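# Reseat brass ring parts and thread rod through them

## Task

The steel rod fell over because it was released too soon, and it dragged the brass ring pieces out of their seats in the steel block. Return each ring piece to a seat in the block. Then leave the rod resting through the small barrels of every piece, with its pointed end sticking out beyond the end of the block.

## Robot and tools

Robot: two arms, left_arm and right_arm, each a six-joint UR-type arm carrying a two-finger parallel gripper (50 mm maximum gap). Each wrist has a camera and a force/torque sensor. A block sticks out about 10 cm from the last joint toward the gripper's -y side. Fingers point along the gripper's +z and close along its x. end_effector_position is the point between the pads; fingertips reach 17.5 mm past it.

Frames: the scene frame has its origin at table-top height between the arms, +z up, +x out over the table, with left_arm on the +y side (not the image left). Each arm reports its hand pose, velocities and targets in its own base frame. Bases: left_arm at (+0.052, +0.462, +0.013) m, quat_wxyz (+1.000, 0, 0, +0.029); right_arm at (-0.008, -0.336, +0.013) m, quat_wxyz (+1.000, 0, 0, -0.002). Offsets you send are along the current Hand target's own axes. Reported poses may be off by a few cm.

The 18-number row (used by execute_actions and move): one flat list covering both arms. Numbers 1-9 are left_arm: dx, dy, dz, rx, ry, rz, then gripper position, force_limit, speed. Numbers 10-18 are the same nine for right_arm. All lie in [-1, 1]. The six pose numbers are an offset from that arm's Hand target as it stood when the action or move began, not a pose; 1.0 = 0.6 m for dx/dy/dz and 180 degrees for the rotation vector rx/ry/rz. Sending an offset twice moves the hand twice. All zeros re-requests the current Hand target. Gripper position: +1 fully open, about -0.65 pads touching, -1 to grip (closes until blocked). force_limit: -1 about 20 N per pad, 0 about 102 N, +1 about 185 N. speed: -1 20 mm/s, 0 85, +1 150. Both start at +1. These gripper numbers are absolute commands, so repeat the last values to leave a gripper unchanged; a 0 there is a real command. A new force or speed only takes effect when position changes by at least 0.01.

execute_actions(actions, cameras): actions is a list of actions; each action is up to 15 rows, one row per 1/30 s step; a short table repeats its last row. Every row counts from the action's start pose. Images come back only for an empty list or when cameras names them.

move(target, speed, blend, stop_force, zero, blocking, cameras): straight-line path toward one row or a list of up to 15 rows, all offsets from the same starting Hand targets. speed in m/s, 0.002 to 3.6 (default 0.25), turning up to twice that in rad/s; one value or one per target. blend in m rounds corners in a list (0 = stop at each). stop_force in N, 3 to 120, one value for both arms: ends an arm's path when its wrist push against the motion reaches it; it is not reliable for light touches or while the gripper rotates, and should be left out when moving off a surface you press on. zero (only with stop_force) chooses whether to re-zero first. blocking=false returns early but cannot be combined with stop_force. Moves cap at 10 s, do not avoid obstacles, and may overshoot when fast. The result adds a move: line: done, off_target, moving, held or fault, plus limits (paced = pose clipped, held = steps withheld by a check such as the arm-clearance check).

wait(seconds 0-10, cameras): lets time pass holding last commands. stop(cameras): brakes a running move; fingers continue. zoom_image(camera, region [x0,y0,x1,y1] pixels, at most 504 x 504) enlarges part of the newest image from cam_head_left, cam_head_right, cam_left_wrist or cam_right_wrist (all 672x504). zero_wrist_force(arm) re-zeroes one sensor. read_manual(section) only returns licence text. finished_scene(scene = current scene number) ends the scene for good; the goal must hold without the robot.

Results: Hand target is the last commanded pose after clipping; the gripper may rest short of it, so send the missing distance as an offset. Orientation commands are clipped to within 32 degrees of the measured one per step. object_status: 0 moving, 1 blocked while opening, 2 blocked while closing (a grip), 3 at requested opening or pads met (usually nothing held). Opening is about (250 - position_measured) x 0.202 mm. Wrist force/torque are in the end-effector axes, with a line for the peak since the last shown reading. Joint torques include arm weight and are noisy. Joint velocities may read within noise. Temperatures and Tool commands may be omitted when unchanged.

Avoid: dropping parts or releasing them while moving, fast impacts, pushing past a firm contact (the stiff arm faults), hitting heavy or fixed things, and anything leaving the table, which fails the task. Contact torque at a joint limit (142 N m for the big joints, 26.6 N m for wrists) or about 150 N external force stops that arm for 10 s. Hot motors (MOTOR HOT from 70 °C, brakes at 85 °C) come from holding loads or straining at unreachable poses. Keep the arms apart; pressing between them, including gripping the other's fingers, can end the scene. Route paths around an arm's own base. Loose objects may occasionally be nudged by outside pushes.

Each tool is called after "Request:" as name([rows], argument=value, ...), one row to a line, values as JSON.

## Session

I'll start by looking at the scene.

Request:
execute_actions(actions=[])

Scene clock: 0.00 s.
left_arm: end_effector_position=(+0.1051, +0.0759, +0.0911) position_measured=3 object_status=3 end_effector_quat_wxyz=(+0.570, +0.553, +0.495, -0.354) | right_arm: end_effector_position=(+0.0912, +0.2944, +0.2385) position_measured=3 object_status=3 end_effector_quat_wxyz=(-0.147, +0.723, -0.632, +0.238)
Joint positions: left_arm=[0.981 -1.276 2.398 -1.261 -2.33 1.759] | right_arm=[5.285 -1.109 -2.151 -1.857 1.163 -1.047]
Joint velocities: within noise
Joint torques (N m): no reading
Motor temperatures (°C): left_arm=[27 29 30 38 38 38] | right_arm=[31 34 28 37 41 38]
Wrist force (N): no reading
Wrist torque (N m): no reading
Wrist force, peak (N): no reading
Hand target: left_arm +0.1051, +0.0759, +0.0911; +0.570, +0.553, +0.495, -0.354 | right_arm +0.0912, +0.2944, +0.2385; -0.147, +0.723, -0.632, +0.238
Tool commands: left_gripper/position=+1.0 left_gripper/force_limit=+1.0 left_gripper/speed=+1.0 right_gripper/position=+1.0 right_gripper/force_limit=+1.0 right_gripper/speed=+1.0

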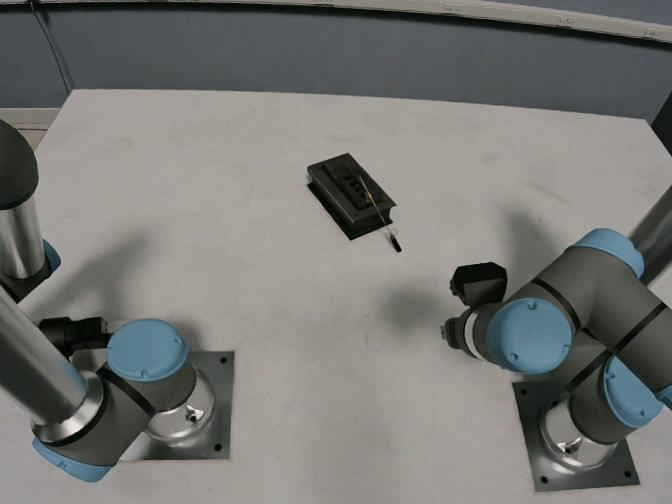

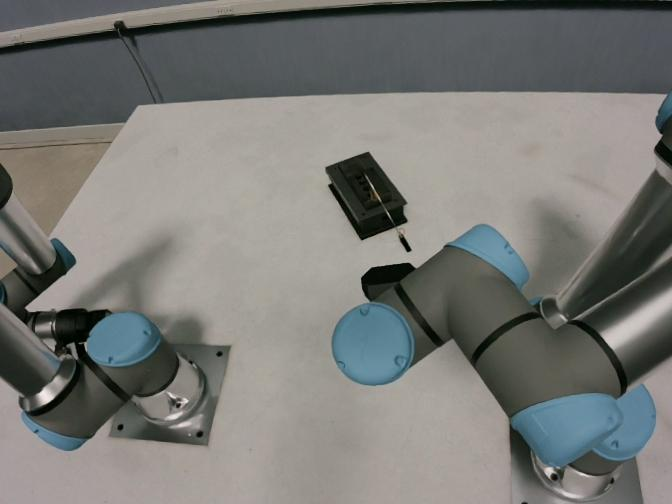

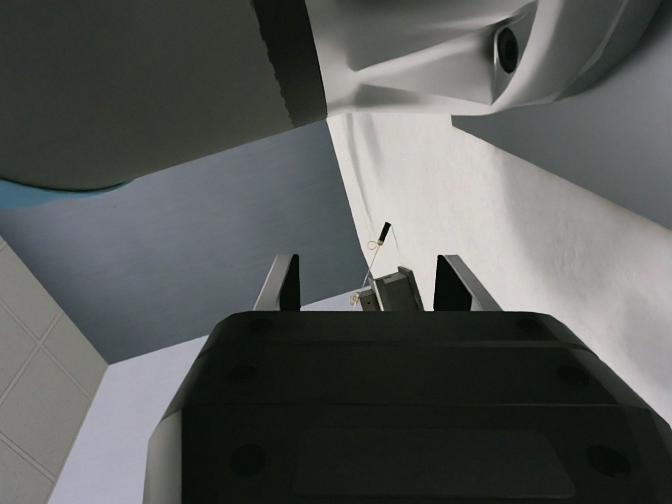

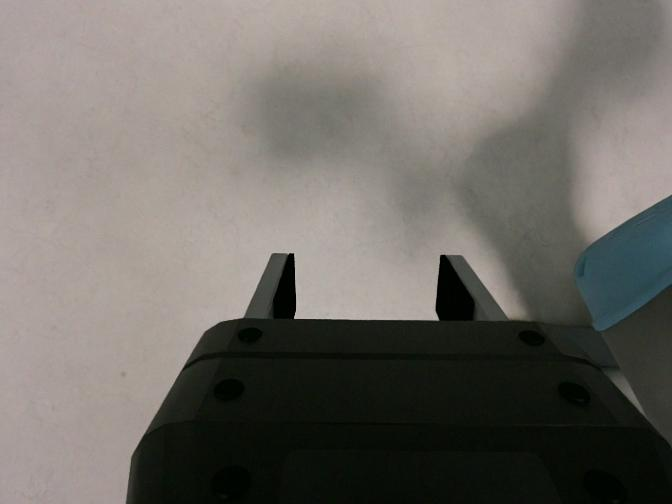

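Request:
zoom_image(camera="cam_head_left", region=[290, 140, 420, 270])

Request:
zoom_image(camera="cam_head_right", region=[310, 140, 430, 260])

Request:
zoom_image(camera="cam_left_wrist", region=[330, 210, 450, 320])

Scaled by 3.877 from the camera's 672x504 image, which has a finer 960x720 frame.

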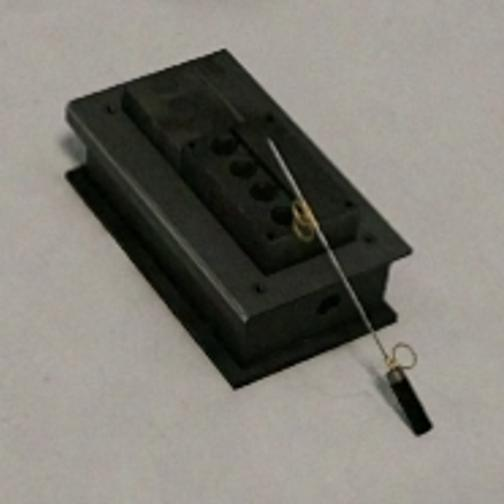

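Scaled by 4.200 from the camera's 672x504 image, which has a finer 960x720 frame.

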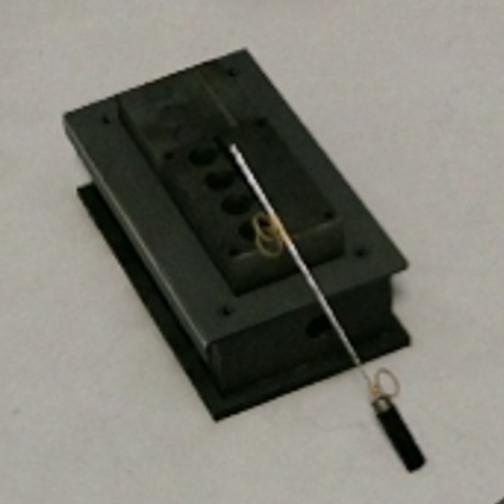

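Scaled by 4.200 from the camera's 672x504 image, which has a finer 960x720 frame.

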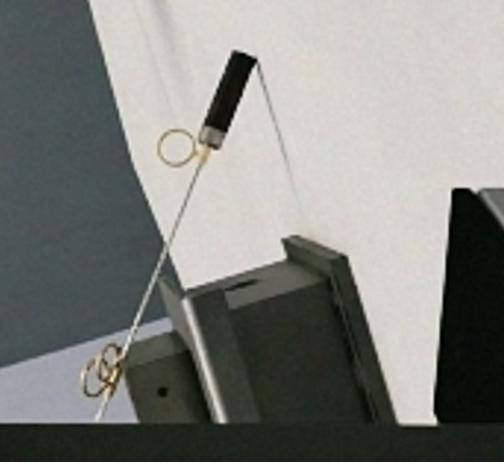

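Request:
move([
  [-0.2492, 0.4413, 0.1210, 0.05, 0.22, -0.014, 1, 1, 1, 0, 0, 0, 0, 0, 0, 1, 1, 1],
  [-0.2847, 0.3868, 0.8058, 0.1066, 0.4561, -0.0286, 1, 1, 1, 0, 0, 0, 0, 0, 0, 1, 1, 1],
], speed=0.25, blend=0.05, cameras=["all"])

Scene clock: 63.37 s.
left_arm: end_effector_position=(+0.3647, -0.3902, +0.2704) position_measured=3 object_status=3 end_effector_quat_wxyz=(+0.000, +0.707, +0.707, +0.000) | right_arm: end_effector_position=(+0.0912, +0.2944, +0.2385) position_measured=3 object_status=3 end_effector_quat_wxyz=(-0.147, +0.723, -0.632, +0.238)
Joint positions: left_arm=[-1.072 -1.501 1.647 -1.716 -1.57 -1.072] | right_arm=[5.285 -1.109 -2.151 -1.857 1.163 -1.047]
Joint torques (N m): left_arm=[-9.12 -18.28 -32.5 -0.58 1.78 -1.81] | right_arm=[0.52 3.99 27.96 1.76 -1.14 0.09]
Wrist force (N): left_arm=[3.6 0.1 -0.3] | right_arm=[-0.2 0.2 -0.1]
Wrist torque (N m): left_arm=[-0.45 -0.68 -0.13] | right_arm=[0.03 0.03 0.00]
Wrist force, peak (N): left_arm=[4.3 -0.3 -0.5] | right_arm=[-0.3 0.4 0.0]
Hand target: left_arm +0.3647, -0.3902, +0.2704; +0.000, +0.707, +0.707, +0.000 | right_arm +0.0912, +0.2944, +0.2385; -0.147, +0.723, -0.632, +0.238
Off the commanded pose: left_arm 0.000 m, 0 deg | right_arm 0.000 m, 0 deg.
move: done

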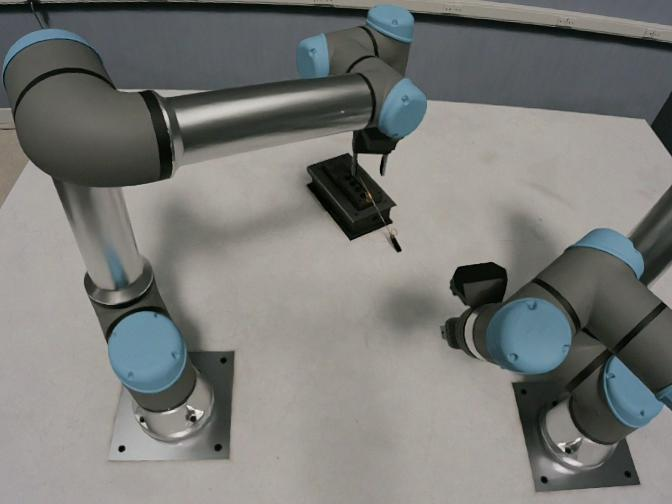

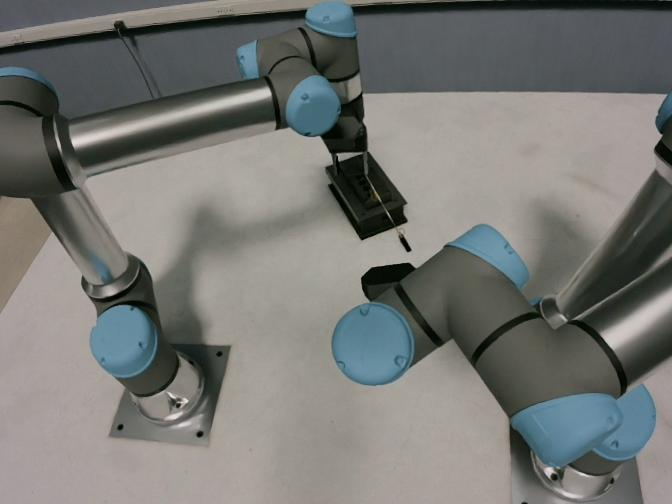

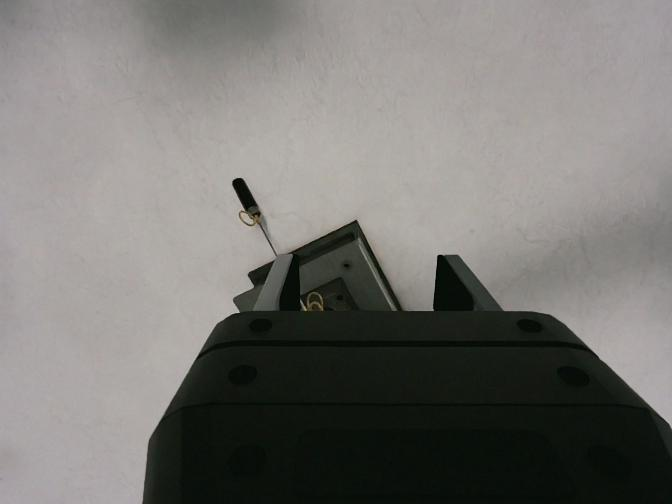

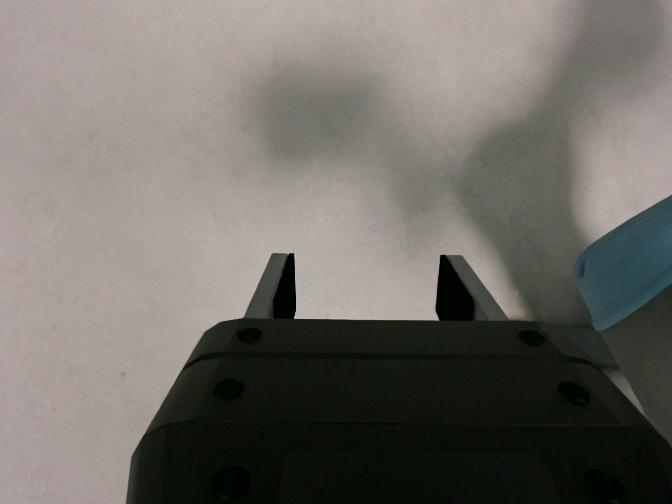

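Request:
move([
  [-0.0333, 0.2333, 0.0, 0, 0, 0, 1, 1, 1, 0, 0, 0, 0, 0, 0, 1, 1, 1],
], speed=0.2, cameras=["cam_left_wrist"])

Request:
zoom_image(camera="cam_left_wrist", region=[190, 20, 490, 310])

Scene clock: 70.10 s.
left_arm: end_effector_position=(+0.5046, -0.4101, +0.2703) position_measured=3 object_status=3 end_effector_quat_wxyz=(+0.000, +0.707, +0.707, +0.000) | right_arm: end_effector_position=(+0.0912, +0.2944, +0.2385) position_measured=3 object_status=3 end_effector_quat_wxyz=(-0.147, +0.723, -0.632, +0.238)
Joint positions: left_arm=[-0.889 -1.22 1.302 -1.652 -1.57 -0.889] | right_arm=[5.285 -1.109 -2.151 -1.857 1.163 -1.047]
Joint torques (N m): left_arm=[8.17 -30.57 -31.98 -0.51 -1.95 1.82] | right_arm=[0.06 3.8 27.92 1.76 -1.14 0.22]
Wrist force (N): left_arm=[3.7 0.0 -0.1] | right_arm=[-0.1 0.1 0.0]
Wrist torque (N m): left_arm=[-0.41 -0.70 -0.30] | right_arm=[0.01 0.02 0.00]
Wrist force, peak (N): left_arm=[4.1 -0.1 -0.7] | right_arm=[-0.1 0.5 0.1]
Hand target: left_arm +0.5047, -0.4102, +0.2703; +0.000, +0.707, +0.707, +0.000 | right_arm +0.0912, +0.2944, +0.2385; -0.147, +0.723, -0.632, +0.238
Off the commanded pose: left_arm 0.000 m, 0 deg | right_arm 0.000 m, 0 deg.
move: done
Images, in order (width x height): cam_left_wrist 672x504.

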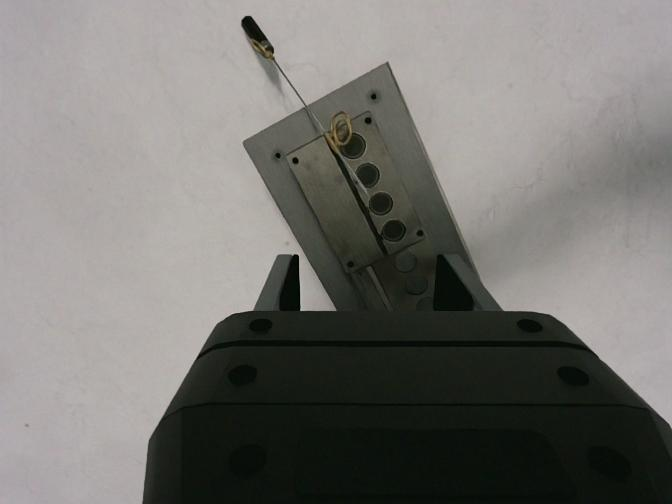

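Scaled by 1.680 from the camera's 672x504 image, which has a finer 960x720 frame.

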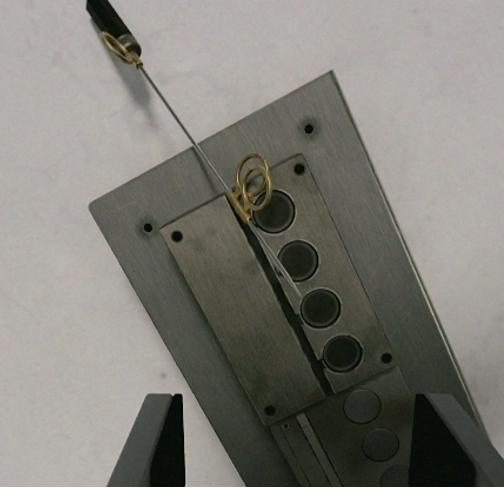

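Request:
move([
  [0.025, 0.0738, 0.1838, 0, 0, 0, 1, 1, 1, 0, 0, 0, 0, 0, 0, 1, 1, 1],
], speed=0.15, cameras=["cam_left_wrist"])

Request:
zoom_image(camera="cam_left_wrist", region=[180, 0, 480, 310])

Scene clock: 78.03 s.
left_arm: end_effector_position=(+0.5489, -0.3950, +0.1602) position_measured=3 object_status=3 end_effector_quat_wxyz=(+0.000, +0.707, +0.707, +0.000) | right_arm: end_effector_position=(+0.0912, +0.2944, +0.2385) position_measured=3 object_status=3 end_effector_quat_wxyz=(-0.147, +0.723, -0.632, +0.238)
Joint positions: left_arm=[-0.822 -1.105 1.423 -1.888 -1.57 -0.823] | right_arm=[5.285 -1.109 -2.151 -1.857 1.163 -1.047]
Joint torques (N m): left_arm=[6.85 -34.65 -12.78 -5.55 -1.42 1.78] | right_arm=[0.57 3.59 27.68 1.83 -1.11 0.02]
Wrist force (N): left_arm=[3.6 0.1 -0.8] | right_arm=[0.0 0.1 0.0]
Wrist torque (N m): left_arm=[-0.40 -0.71 -0.34] | right_arm=[0.02 0.00 0.00]
Wrist force, peak (N): left_arm=[4.1 -0.1 -0.8] | right_arm=[0.1 0.5 0.1]
Hand target: left_arm +0.5490, -0.3951, +0.1601; +0.000, +0.707, +0.707, +0.000 | right_arm +0.0912, +0.2944, +0.2385; -0.147, +0.723, -0.632, +0.238
Off the commanded pose: left_arm 0.000 m, 0 deg | right_arm 0.000 m, 0 deg.
move: done
Images, in order (width x height): cam_left_wrist 672x504.

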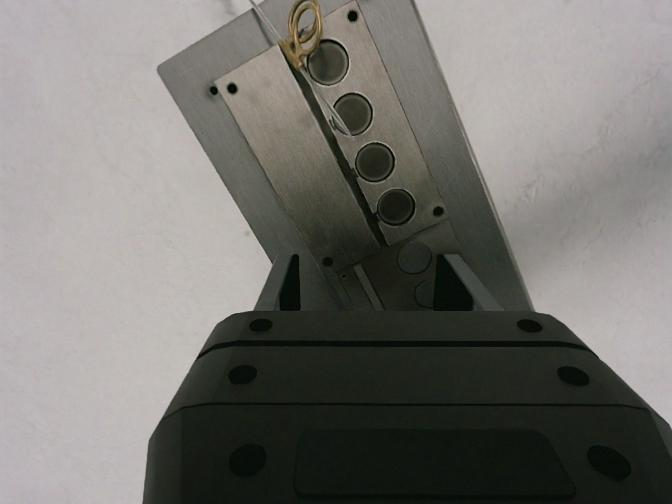

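Scaled by 1.626 from the camera's 672x504 image, which has a finer 960x720 frame.

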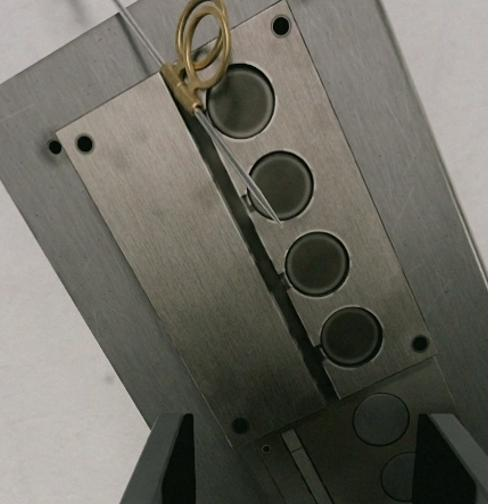

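Request:
move([
  [-0.10, -0.2, 0.0, 0, 0, 0, 1, 1, 1, 0, 0, 0, 0, 0, 0, 1, 1, 1],
], speed=0.15, cameras=["cam_left_wrist"])

Request:
zoom_image(camera="cam_left_wrist", region=[180, 0, 480, 310])

Scene clock: 100.30 s.
left_arm: end_effector_position=(+0.4291, -0.4550, +0.1600) position_measured=3 object_status=3 end_effector_quat_wxyz=(+0.000, +0.707, +0.707, +0.000) | right_arm: end_effector_position=(+0.0912, +0.2944, +0.2385) position_measured=3 object_status=3 end_effector_quat_wxyz=(-0.147, +0.723, -0.632, +0.238)
Joint positions: left_arm=[-1.03 -1.22 1.591 -1.941 -1.57 -1.03] | right_arm=[5.285 -1.109 -2.151 -1.857 1.163 -1.047]
Joint torques (N m): left_arm=[-8.25 -47.94 -13.12 -5.61 1.82 -2.23] | right_arm=[0.71 3.87 27.91 1.82 -0.98 -0.06]
Wrist force (N): left_arm=[3.4 -0.2 -0.5] | right_arm=[-0.1 0.2 0.0]
Wrist torque (N m): left_arm=[-0.49 -0.66 -0.19] | right_arm=[0.03 0.02 0.00]
Wrist force, peak (N): left_arm=[4.7 1.2 -0.8] | right_arm=[-0.3 0.4 0.1]
Hand target: left_arm +0.4290, -0.4551, +0.1600; +0.000, +0.707, +0.707, +0.000 | right_arm +0.0912, +0.2944, +0.2385; -0.147, +0.723, -0.632, +0.238
Off the commanded pose: left_arm 0.000 m, 0 deg | right_arm 0.000 m, 0 deg.
move: done
Images, in order (width x height): cam_left_wrist 672x504.

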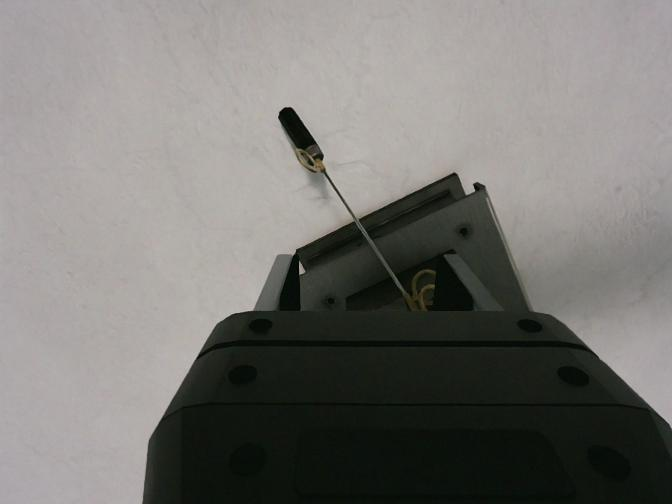

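Scaled by 1.626 from the camera's 672x504 image, which has a finer 960x720 frame.

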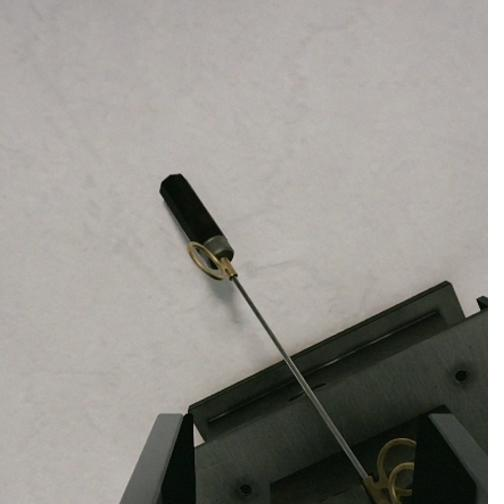

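Request:
move([
  [0.1417, -0.0317, -0.1, 0.1502, -0.2470, -0.2470, 1, 1, 1, 0, 0, 0, 0, 0, 0, 1, 1, 1],
  [0.2673, -0.057, 0.0587, 0.3004, -0.4941, -0.4941, 1, 1, 1, 0, 0, 0, 0, 0, 0, 1, 1, 1],
], speed=0.25, blend=0.05, cameras=["cam_left_wrist", "cam_head_left"])

Request:
zoom_image(camera="cam_left_wrist", region=[180, 0, 480, 310])

Scene clock: 154.60 s.
left_arm: end_effector_position=(+0.3951, -0.3001, +0.1326) position_measured=3 object_status=3 end_effector_quat_wxyz=(+0.159, -0.125, +0.714, -0.671) | right_arm: end_effector_position=(+0.0912, +0.2944, +0.2385) position_measured=3 object_status=3 end_effector_quat_wxyz=(-0.147, +0.723, -0.632, +0.238)
Joint positions: left_arm=[-0.671 -0.689 2.428 -4.824 -2.064 -3.055] | right_arm=[5.285 -1.109 -2.151 -1.857 1.163 -1.047]
Joint torques (N m): left_arm=[-0.35 -32.77 1.19 -3.02 0.26 -0.31] | right_arm=[0.9 4.03 27.49 1.87 -1 -0.06]
Wrist force (N): left_arm=[3.0 -4.2 -0.3] | right_arm=[-0.1 0.2 0.3]
Wrist torque (N m): left_arm=[-0.93 -0.61 -0.35] | right_arm=[0.03 0.01 0.00]
Wrist force, peak (N): left_arm=[5.8 -0.6 -1.6] | right_arm=[-0.2 0.4 0.3]
Hand target: left_arm +0.3951, -0.3001, +0.1326; +0.159, -0.125, +0.714, -0.671 (not the last commanded pose) | right_arm +0.0912, +0.2944, +0.2385; -0.147, +0.723, -0.632, +0.238
Tool commands: left_gripper/position=+1.0 left_gripper/force_limit=+1.0 left_gripper/speed=+1.0 right_gripper/position=+1.0 right_gripper/force_limit=+1.0 right_gripper/speed=+1.0
Off the commanded pose: left_arm 0.009 m, 6 deg | right_arm 0.000 m, 0 deg.
FORCE FAULT: contact force on the left arm reached its limit, and that arm stopped. The contact can be on any part of that arm, not only on its tool. That arm's remaining commands of this call were not run. That arm is still stopped at the end of this call. That arm stays stopped for about 10 more seconds. Until then a move that you send moves the other arm only, and its call returns only when the move has ended. Once the stop has ended, the next robot result says so. If the stop ends while you think or write, that arm runs what you send next, counted from a new Hand target: where the arm stands when the stop ends. While its stop runs, that arm takes no new command, but its gripper still runs the gripper command that each later call begins with. Until it ends, the stop uses up actions while you think or wait. An arm that is not stopped still takes commands.
move: fault (left_arm)
Images, in order (width x height): cam_head_left 672x504, cam_left_wrist 672x504.

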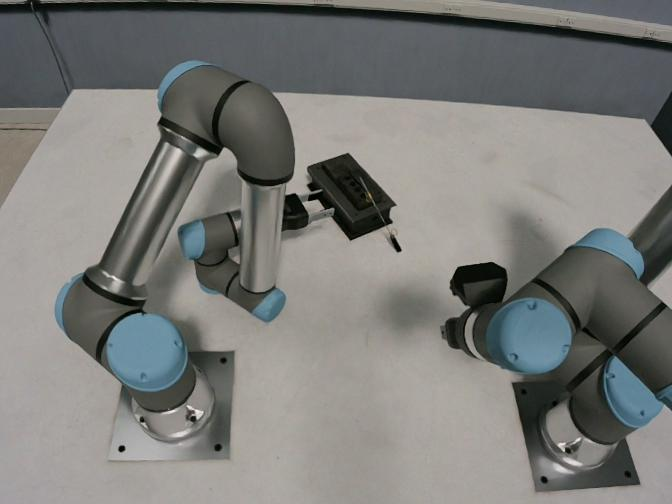

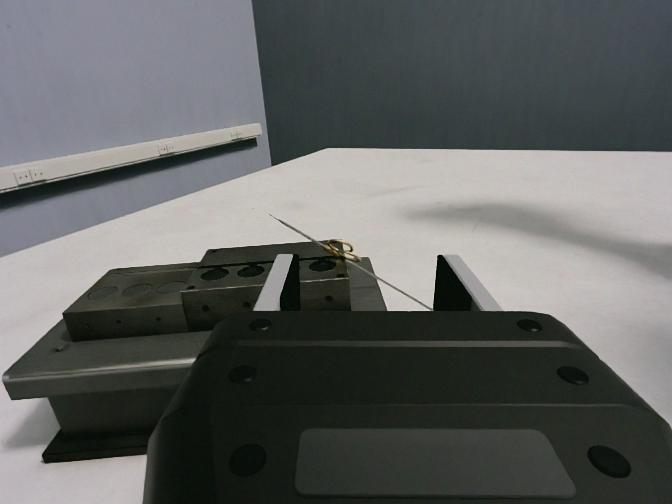

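Scaled by 1.626 from the camera's 672x504 image, which has a finer 960x720 frame.

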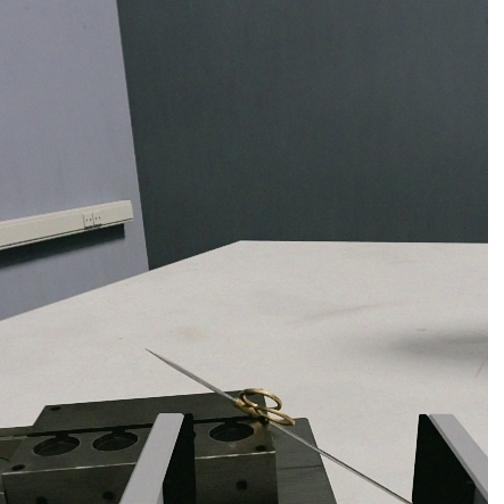

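Request:
zoom_image(camera="cam_left_wrist", region=[0, 200, 190, 330])

Request:
zoom_image(camera="cam_left_wrist", region=[180, 190, 450, 320])

Scaled by 2.653 from the camera's 672x504 image, which has a finer 960x720 frame.

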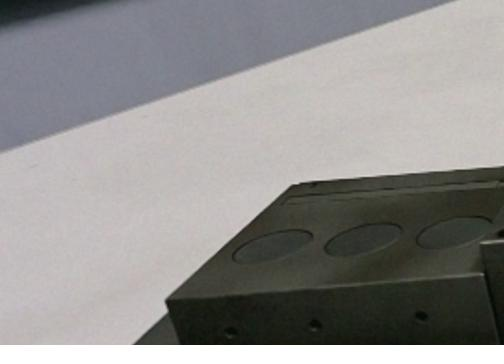

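Scaled by 1.867 from the camera's 672x504 image, which has a finer 960x720 frame.

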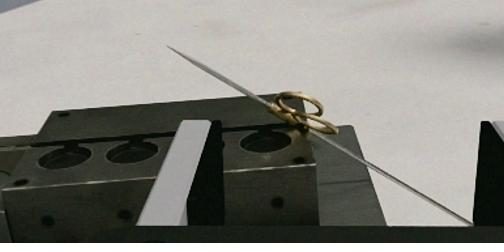

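Request:
wait(seconds=2)

Scene clock: 171.00 s.
left_arm: end_effector_position=(+0.3951, -0.3001, +0.1326) position_measured=3 object_status=3 end_effector_quat_wxyz=(+0.159, -0.125, +0.714, -0.671) | right_arm: end_effector_position=(+0.0912, +0.2944, +0.2385) position_measured=3 object_status=3 end_effector_quat_wxyz=(-0.147, +0.723, -0.632, +0.238)
Joint positions: left_arm=[-0.671 -0.689 2.428 -4.824 -2.064 -3.055] | right_arm=[5.285 -1.109 -2.151 -1.857 1.163 -1.047]
Joint torques (N m): left_arm=[-0.36 -33.62 1.36 -2.42 -0.1 0.04] | right_arm=[0.52 4.39 27.76 1.82 -0.94 -0.18]
Wrist force (N): left_arm=[3.2 -4.5 -0.3] | right_arm=[-0.2 0.3 0.1]
Wrist torque (N m): left_arm=[-0.98 -0.64 -0.35] | right_arm=[0.05 0.02 0.00]
Wrist force, peak (N): left_arm=[3.2 -4.5 -0.6] | right_arm=[0.1 0.6 0.0]
Hand target: left_arm +0.3951, -0.3001, +0.1326; +0.159, -0.125, +0.714, -0.671 (not the last commanded pose) | right_arm +0.0912, +0.2944, +0.2385; -0.147, +0.723, -0.632, +0.238
Tool commands: left_gripper/position=+1.0 left_gripper/force_limit=+1.0 left_gripper/speed=+1.0 right_gripper/position=+1.0 right_gripper/force_limit=+1.0 right_gripper/speed=+1.0
Off the commanded pose: left_arm 0.009 m, 6 deg | right_arm 0.000 m, 0 deg.
FORCE FAULT, CONTINUED: the left arm's stop, for the force fault that an earlier result reported, is over. The rest of the stop counts as 20 of the actions that you can send in this scene. That arm's target is now where it stood when the stop ended, not its last command. That arm accepts commands again.
wait: 2.00 s; at rest from the start

Request:
move([
  [0, -0.3, 0, 0, 0, 0, 1, 1, 1, 0, 0, 0, 0, 0, 0, 1, 1, 1],
], speed=0.15, cameras=["cam_left_wrist", "cam_head_left"])

Scene clock: 175.90 s.
left_arm: end_effector_position=(+0.3886, -0.3126, +0.3120) position_measured=3 object_status=3 end_effector_quat_wxyz=(+0.159, -0.125, +0.714, -0.671) | right_arm: end_effector_position=(+0.0912, +0.2944, +0.2385) position_measured=3 object_status=3 end_effector_quat_wxyz=(-0.147, +0.723, -0.632, +0.238)
Joint positions: left_arm=[-0.722 -1.362 2.482 -4.207 -2.013 -3.058] | right_arm=[5.285 -1.109 -2.151 -1.857 1.163 -1.047]
Joint torques (N m): left_arm=[-8.11 -28.65 -21.89 0.17 1.81 1.93] | right_arm=[0.83 4.08 27.92 1.98 -0.94 -0.15]
Wrist force (N): left_arm=[3.6 -3.8 -0.3] | right_arm=[-0.1 0.1 0.1]
Wrist torque (N m): left_arm=[-0.88 -0.67 -0.41] | right_arm=[0.03 0.01 0.00]
Wrist force, peak (N): left_arm=[3.5 -5.1 -0.5] | right_arm=[0.0 0.5 0.2]
Hand target: left_arm +0.3886, -0.3126, +0.3120; +0.159, -0.125, +0.714, -0.671 | right_arm +0.0912, +0.2944, +0.2385; -0.147, +0.723, -0.632, +0.238
Off the commanded pose: left_arm 0.000 m, 0 deg | right_arm 0.000 m, 0 deg.
move: done
Images, in order (width x height): cam_head_left 672x504, cam_left_wrist 672x504.

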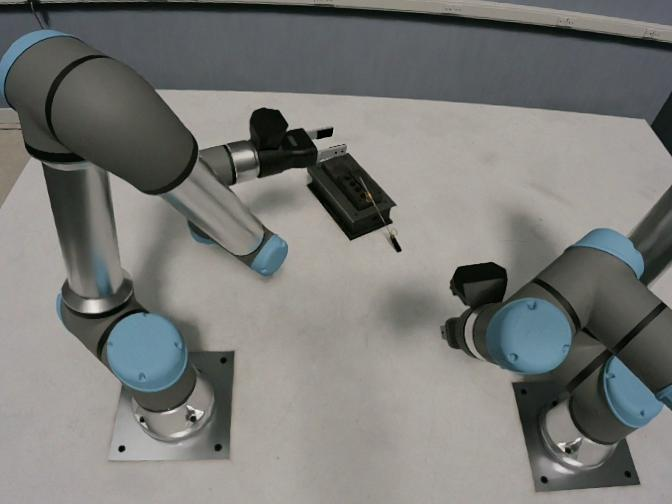

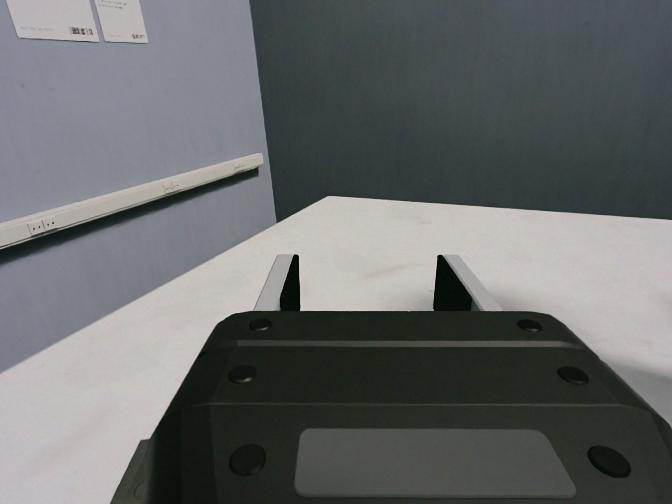

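Request:
move([
  [0.0048, -0.0398, 0.19, -0.2894, 0.4692, 0.4743, 1, 1, 1, 0, 0, 0, 0, 0, 0, 1, 1, 1],
], speed=0.25, cameras=["cam_left_wrist", "cam_head_left"])

Scene clock: 188.83 s.
left_arm: end_effector_position=(+0.4301, -0.4199, +0.3300) position_measured=3 object_status=3 end_effector_quat_wxyz=(+0.000, +0.707, +0.707, +0.001) | right_arm: end_effector_position=(+0.0912, +0.2944, +0.2385) position_measured=3 object_status=3 end_effector_quat_wxyz=(-0.147, +0.723, -0.632, +0.238)
Joint positions: left_arm=[-0.998 -1.347 1.316 -1.54 -1.569 -0.997] | right_arm=[5.285 -1.109 -2.151 -1.857 1.163 -1.047]
Joint torques (N m): left_arm=[-7.39 -27.02 -37.3 -1.23 1.67 1.57] | right_arm=[0.73 3.97 27.81 1.89 -0.8 -0.31]
Wrist force (N): left_arm=[3.7 0.0 -0.4] | right_arm=[-0.2 0.3 0.1]
Wrist torque (N m): left_arm=[-0.42 -0.71 -0.33] | right_arm=[0.05 0.02 0.00]
Wrist force, peak (N): left_arm=[3.5 -4.2 -0.6] | right_arm=[-0.1 0.6 0.1]
Hand target: left_arm +0.4301, -0.4199, +0.3300; +0.000, +0.708, +0.707, +0.001 | right_arm +0.0912, +0.2944, +0.2385; -0.147, +0.723, -0.632, +0.238
Off the commanded pose: left_arm 0.000 m, 0 deg | right_arm 0.000 m, 0 deg.
move: done
Images, in order (width x height): cam_head_left 672x504, cam_left_wrist 672x504.

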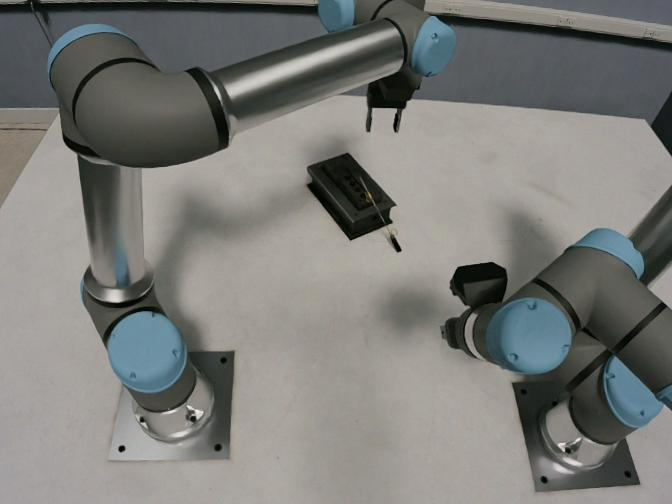

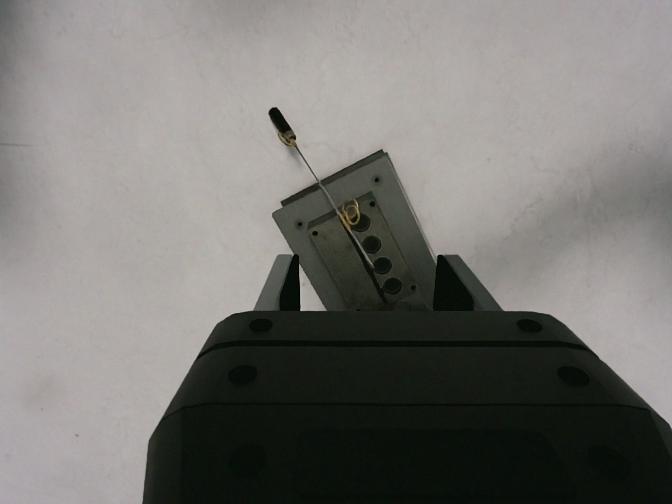

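Request:
move([
  [-0.0833, 0.1098, 0.2, 0, 0, 0.3478, 1, 1, 1, 0, 0, 0, 0, 0, 0, 1, 1, 1],
  [-0.0833, 0.1098, 0.3497, 0, 0, 0.3478, 1, 1, 1, 0, 0, 0, 0, 0, 0, 1, 1, 1],
], speed=0.2, blend=0.02, cameras=["cam_left_wrist"])

Request:
zoom_image(camera="cam_left_wrist", region=[236, 30, 436, 230])

Scene clock: 264.23 s.
left_arm: end_effector_position=(+0.4962, -0.4698, +0.1204) position_measured=3 object_status=3 end_effector_quat_wxyz=(+0.000, +0.972, +0.236, +0.001) | right_arm: end_effector_position=(+0.0912, +0.2944, +0.2385) position_measured=3 object_status=3 end_effector_quat_wxyz=(-0.147, +0.723, -0.632, +0.238)
Joint positions: left_arm=[-0.955 -1.056 1.457 -1.971 -1.569 0.139] | right_arm=[5.285 -1.109 -2.151 -1.857 1.163 -1.047]
Joint torques (N m): left_arm=[8.41 -36.22 -13.05 -5.45 1.57 1.93] | right_arm=[0.83 4.22 28.21 1.99 -0.84 -0.36]
Wrist force (N): left_arm=[3.8 -0.3 -0.8] | right_arm=[-0.2 0.2 0.0]
Wrist torque (N m): left_arm=[-0.47 -0.72 -0.34] | right_arm=[0.04 0.03 0.00]
Wrist force, peak (N): left_arm=[4.3 0.0 -0.6] | right_arm=[-0.1 0.5 0.3]
Hand target: left_arm +0.4963, -0.4698, +0.1203; +0.000, +0.972, +0.236, +0.001 | right_arm +0.0912, +0.2944, +0.2385; -0.147, +0.723, -0.632, +0.238
Off the commanded pose: left_arm 0.000 m, 0 deg | right_arm 0.000 m, 0 deg.
move: done
Images, in order (width x height): cam_left_wrist 672x504.

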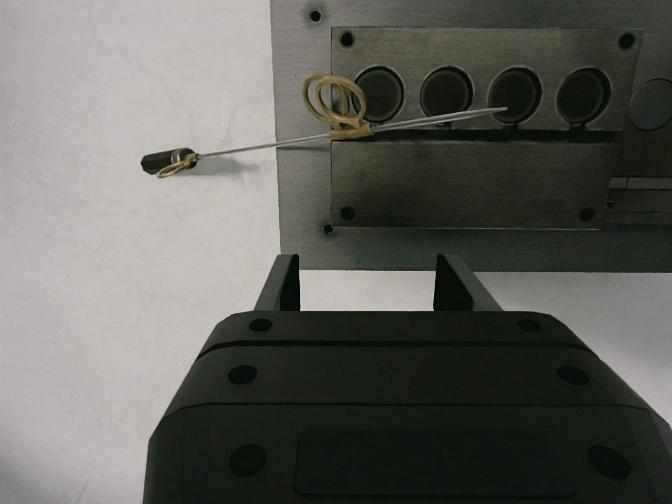

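Scaled by 2.520 from the camera's 672x504 image, which has a finer 960x720 frame.

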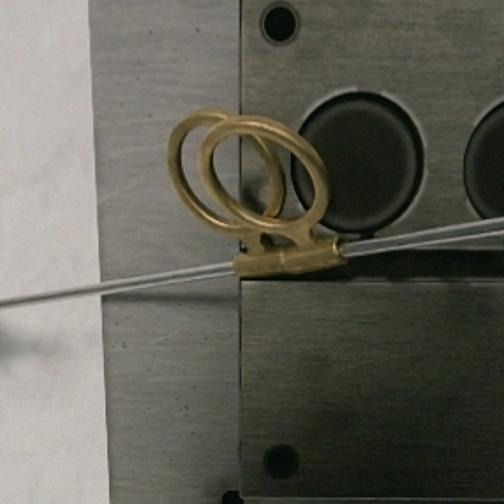

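Request:
zoom_image(camera="cam_left_wrist", region=[130, 100, 290, 220])

Request:
zoom_image(camera="cam_left_wrist", region=[472, 20, 672, 250])

Request:
zoom_image(camera="cam_left_wrist", region=[320, 20, 520, 240])

Scaled by 3.150 from the camera's 672x504 image, which has a finer 960x720 frame.

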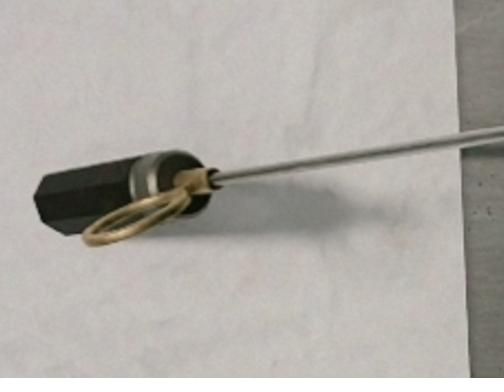

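Scaled by 2.191 from the camera's 672x504 image, which has a finer 960x720 frame.

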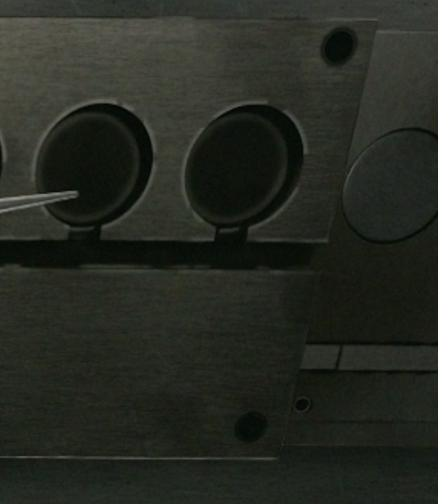

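Scaled by 2.291 from the camera's 672x504 image, which has a finer 960x720 frame.

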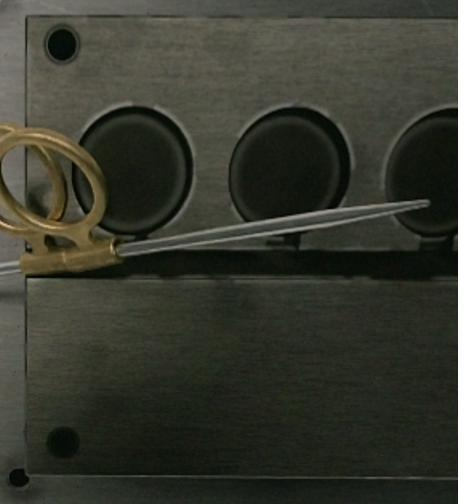

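Request:
move([
  [0, 0, -0.2, 0, 0, 0, 1, 1, 1, 0, 0, 0, 0, 0, 0, 1, 1, 1],
  [0.0495, -0.2077, -0.2, -0.1389, 0, 0, 1, 1, 1, 0, 0, 0, 0, 0, 0, 1, 1, 1],
  [0.0495, -0.2077, -0.1103, -0.1389, 0, 0, 1, 1, 1, 0, 0, 0, 0, 0, 0, 1, 1, 1],
], speed=0.2, blend=[0.02, 0.02, 0], cameras=["cam_left_wrist"])

Request:
zoom_image(camera="cam_left_wrist", region=[80, 60, 480, 320])

Scene clock: 405.07 s.
left_arm: end_effector_position=(+0.4653, -0.3455, +0.1866) position_measured=3 object_status=3 end_effector_quat_wxyz=(+0.210, +0.949, +0.230, +0.052) | right_arm: end_effector_position=(+0.0912, +0.2944, +0.2385) position_measured=3 object_status=3 end_effector_quat_wxyz=(-0.147, +0.723, -0.632, +0.238)
Joint positions: left_arm=[-0.819 -1.478 2.028 -2.543 -1.684 0.251] | right_arm=[5.285 -1.109 -2.151 -1.857 1.163 -1.047]
Joint torques (N m): left_arm=[7.88 -19.86 -10.46 -6.27 -2.11 1.96] | right_arm=[0.87 4.58 28.25 1.93 -0.84 -0.35]
Wrist force (N): left_arm=[3.7 1.0 -0.5] | right_arm=[-0.3 0.1 0.2]
Wrist torque (N m): left_arm=[-0.11 -0.67 -0.35] | right_arm=[0.02 0.04 0.00]
Wrist force, peak (N): left_arm=[4.1 0.4 -1.6] | right_arm=[-0.3 0.5 0.1]
Hand target: left_arm +0.4653, -0.3455, +0.1865; +0.210, +0.949, +0.230, +0.052 | right_arm +0.0912, +0.2944, +0.2385; -0.147, +0.723, -0.632, +0.238
Off the commanded pose: left_arm 0.000 m, 0 deg | right_arm 0.000 m, 0 deg.
move: done
Images, in order (width x height): cam_left_wrist 672x504.

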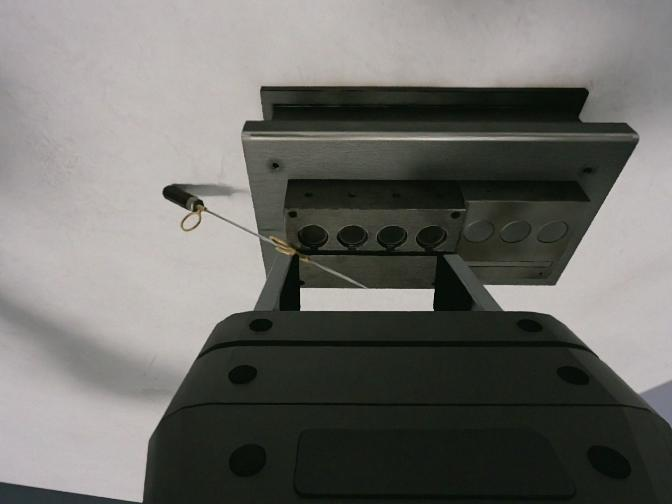

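Scaled by 1.260 from the camera's 672x504 image, which has a finer 960x720 frame.

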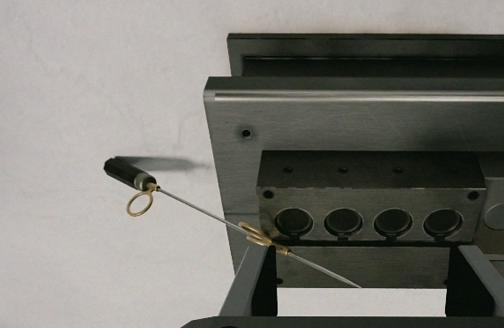

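Request:
move([
  [0, 0, 0, 0, 0, 0, 1, 1, 1, 0.0587, -0.2088, 0.0985, -0.1058, -0.0428, 0.4204, 1, 1, 1],
  [0, 0, 0, 0, 0, 0, 1, 1, 1, 0.0922, -0.3160, 0.3633, -0.2116, -0.0855, 0.8407, 1, 1, 1],
], speed=0.3, blend=0.05, cameras=["cam_right_wrist", "cam_head_left", "cam_left_wrist"])

Scene clock: 429.60 s.
left_arm: end_effector_position=(+0.4653, -0.3455, +0.1865) position_measured=3 object_status=3 end_effector_quat_wxyz=(+0.210, +0.949, +0.230, +0.052) | right_arm: end_effector_position=(+0.3714, +0.2505, +0.1607) position_measured=3 object_status=3 end_effector_quat_wxyz=(+0.143, +0.394, +0.853, +0.311)
Joint positions: left_arm=[-0.819 -1.478 2.028 -2.543 -1.684 0.251] | right_arm=[4.16 -1.32 -2.607 -0.112 1.371 0.244]
Joint torques (N m): left_arm=[8.42 -17.99 -11.37 -6.39 -2 1.53] | right_arm=[-12.78 -1.62 12.11 5.67 0.97 3.06]
Wrist force (N): left_arm=[3.8 0.6 -0.6] | right_arm=[1.8 -4.6 0.5]
Wrist torque (N m): left_arm=[-0.16 -0.68 -0.35] | right_arm=[-0.23 -0.37 0.07]
Wrist force, peak (N): left_arm=[4.0 0.9 -0.5] | right_arm=[1.8 -4.9 0.5]
Hand target: left_arm +0.4653, -0.3455, +0.1865; +0.210, +0.949, +0.230, +0.052 | right_arm +0.3714, +0.2505, +0.1607; +0.143, +0.394, +0.853, +0.311
Off the commanded pose: left_arm 0.000 m, 0 deg | right_arm 0.000 m, 0 deg.
move: done
Images, in order (width x height): cam_head_left 672x504, cam_left_wrist 672x504, cam_right_wrist 672x504.

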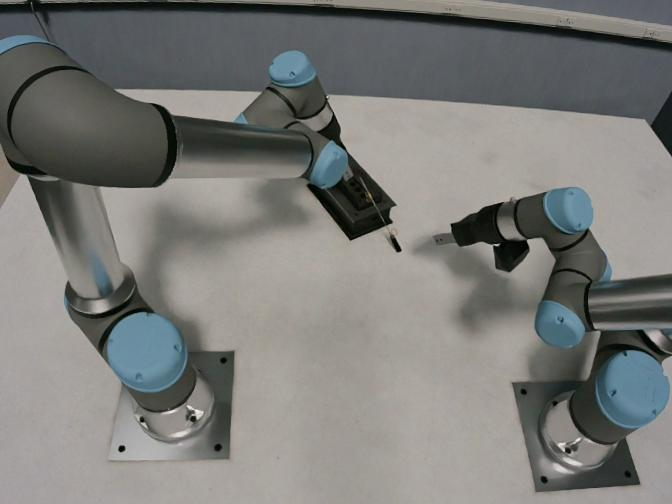

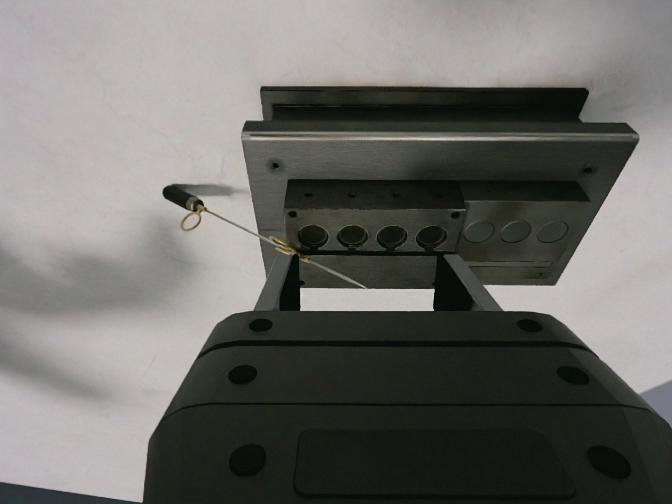

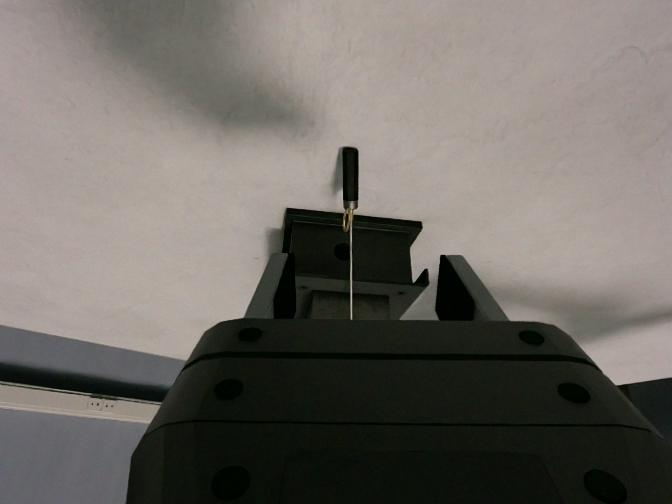

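Request:
zoom_image(camera="cam_right_wrist", region=[290, 120, 440, 320])

Scaled by 2.520 from the camera's 672x504 image, which has a finer 960x720 frame.

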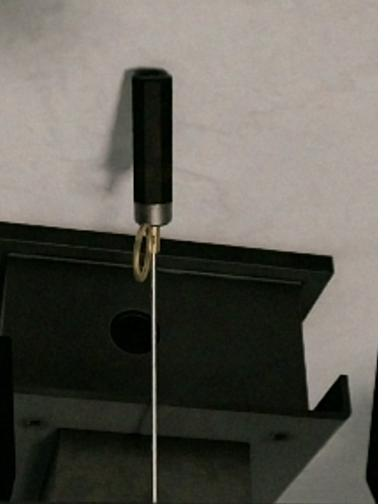

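Request:
move([
  [0, 0, 0, 0, 0, 0, 1, 1, 1, 0.0043, 0, 0.2, 0, 0, -0.0061, 1, 1, 1],
], speed=0.15, cameras=["cam_right_wrist", "cam_left_wrist"])

Request:
zoom_image(camera="cam_right_wrist", region=[260, 140, 460, 320])

Scene clock: 464.97 s.
left_arm: end_effector_position=(+0.4653, -0.3455, +0.1865) position_measured=3 object_status=3 end_effector_quat_wxyz=(+0.210, +0.949, +0.230, +0.052) | right_arm: end_effector_position=(+0.4285, +0.3024, +0.0688) position_measured=3 object_status=3 end_effector_quat_wxyz=(+0.146, +0.386, +0.857, +0.309)
Joint positions: left_arm=[-0.819 -1.478 2.028 -2.543 -1.684 0.251] | right_arm=[4.095 -1.849 -2.501 0.321 1.412 0.173]
Joint torques (N m): left_arm=[8.15 -18.32 -11.06 -6.32 -2.05 1.12] | right_arm=[-12.65 12.31 23.93 5.73 1.12 -2.64]
Wrist force (N): left_arm=[3.7 0.9 -0.5] | right_arm=[1.3 -4.5 0.6]
Wrist torque (N m): left_arm=[-0.12 -0.67 -0.35] | right_arm=[-0.24 -0.28 0.17]
Wrist force, peak (N): left_arm=[3.9 1.0 -0.7] | right_arm=[1.7 -4.8 1.9]
Hand target: left_arm +0.4653, -0.3455, +0.1865; +0.210, +0.949, +0.230, +0.052 | right_arm +0.4285, +0.3025, +0.0688; +0.146, +0.386, +0.857, +0.309
Off the commanded pose: left_arm 0.000 m, 0 deg | right_arm 0.000 m, 0 deg.
move: done
Images, in order (width x height): cam_left_wrist 672x504, cam_right_wrist 672x504.

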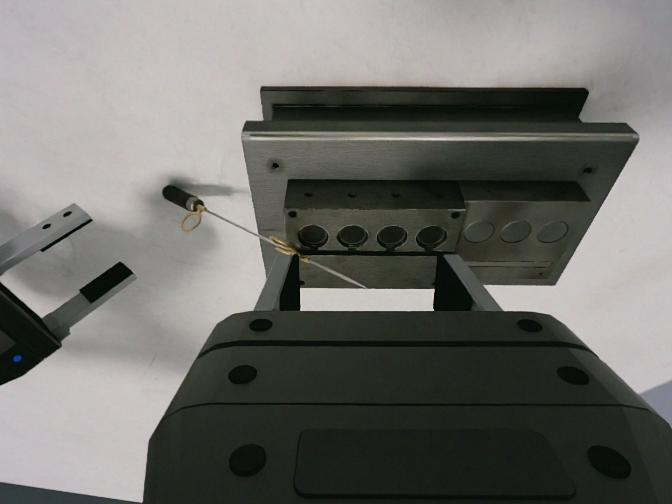

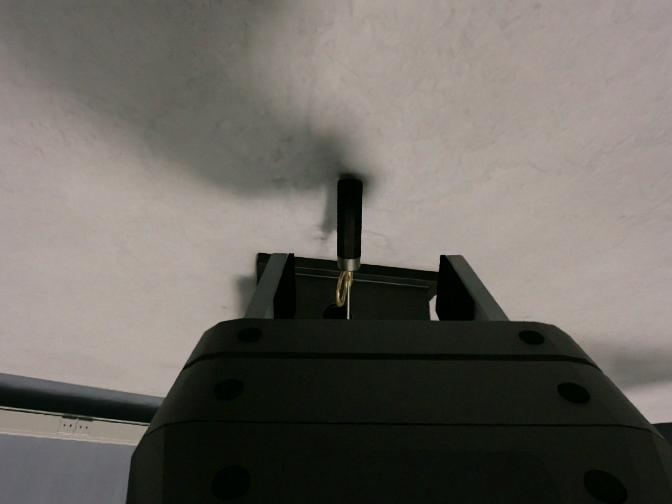

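Scaled by 2.520 from the camera's 672x504 image, which has a finer 960x720 frame.

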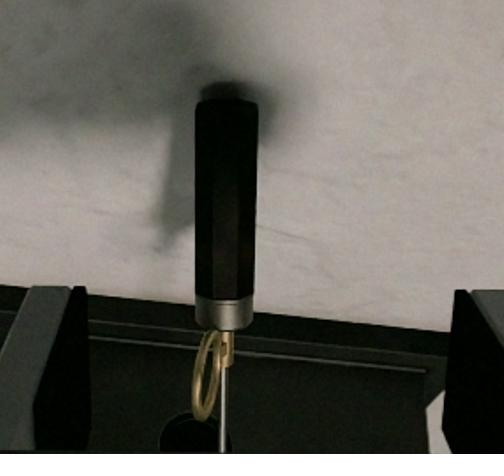

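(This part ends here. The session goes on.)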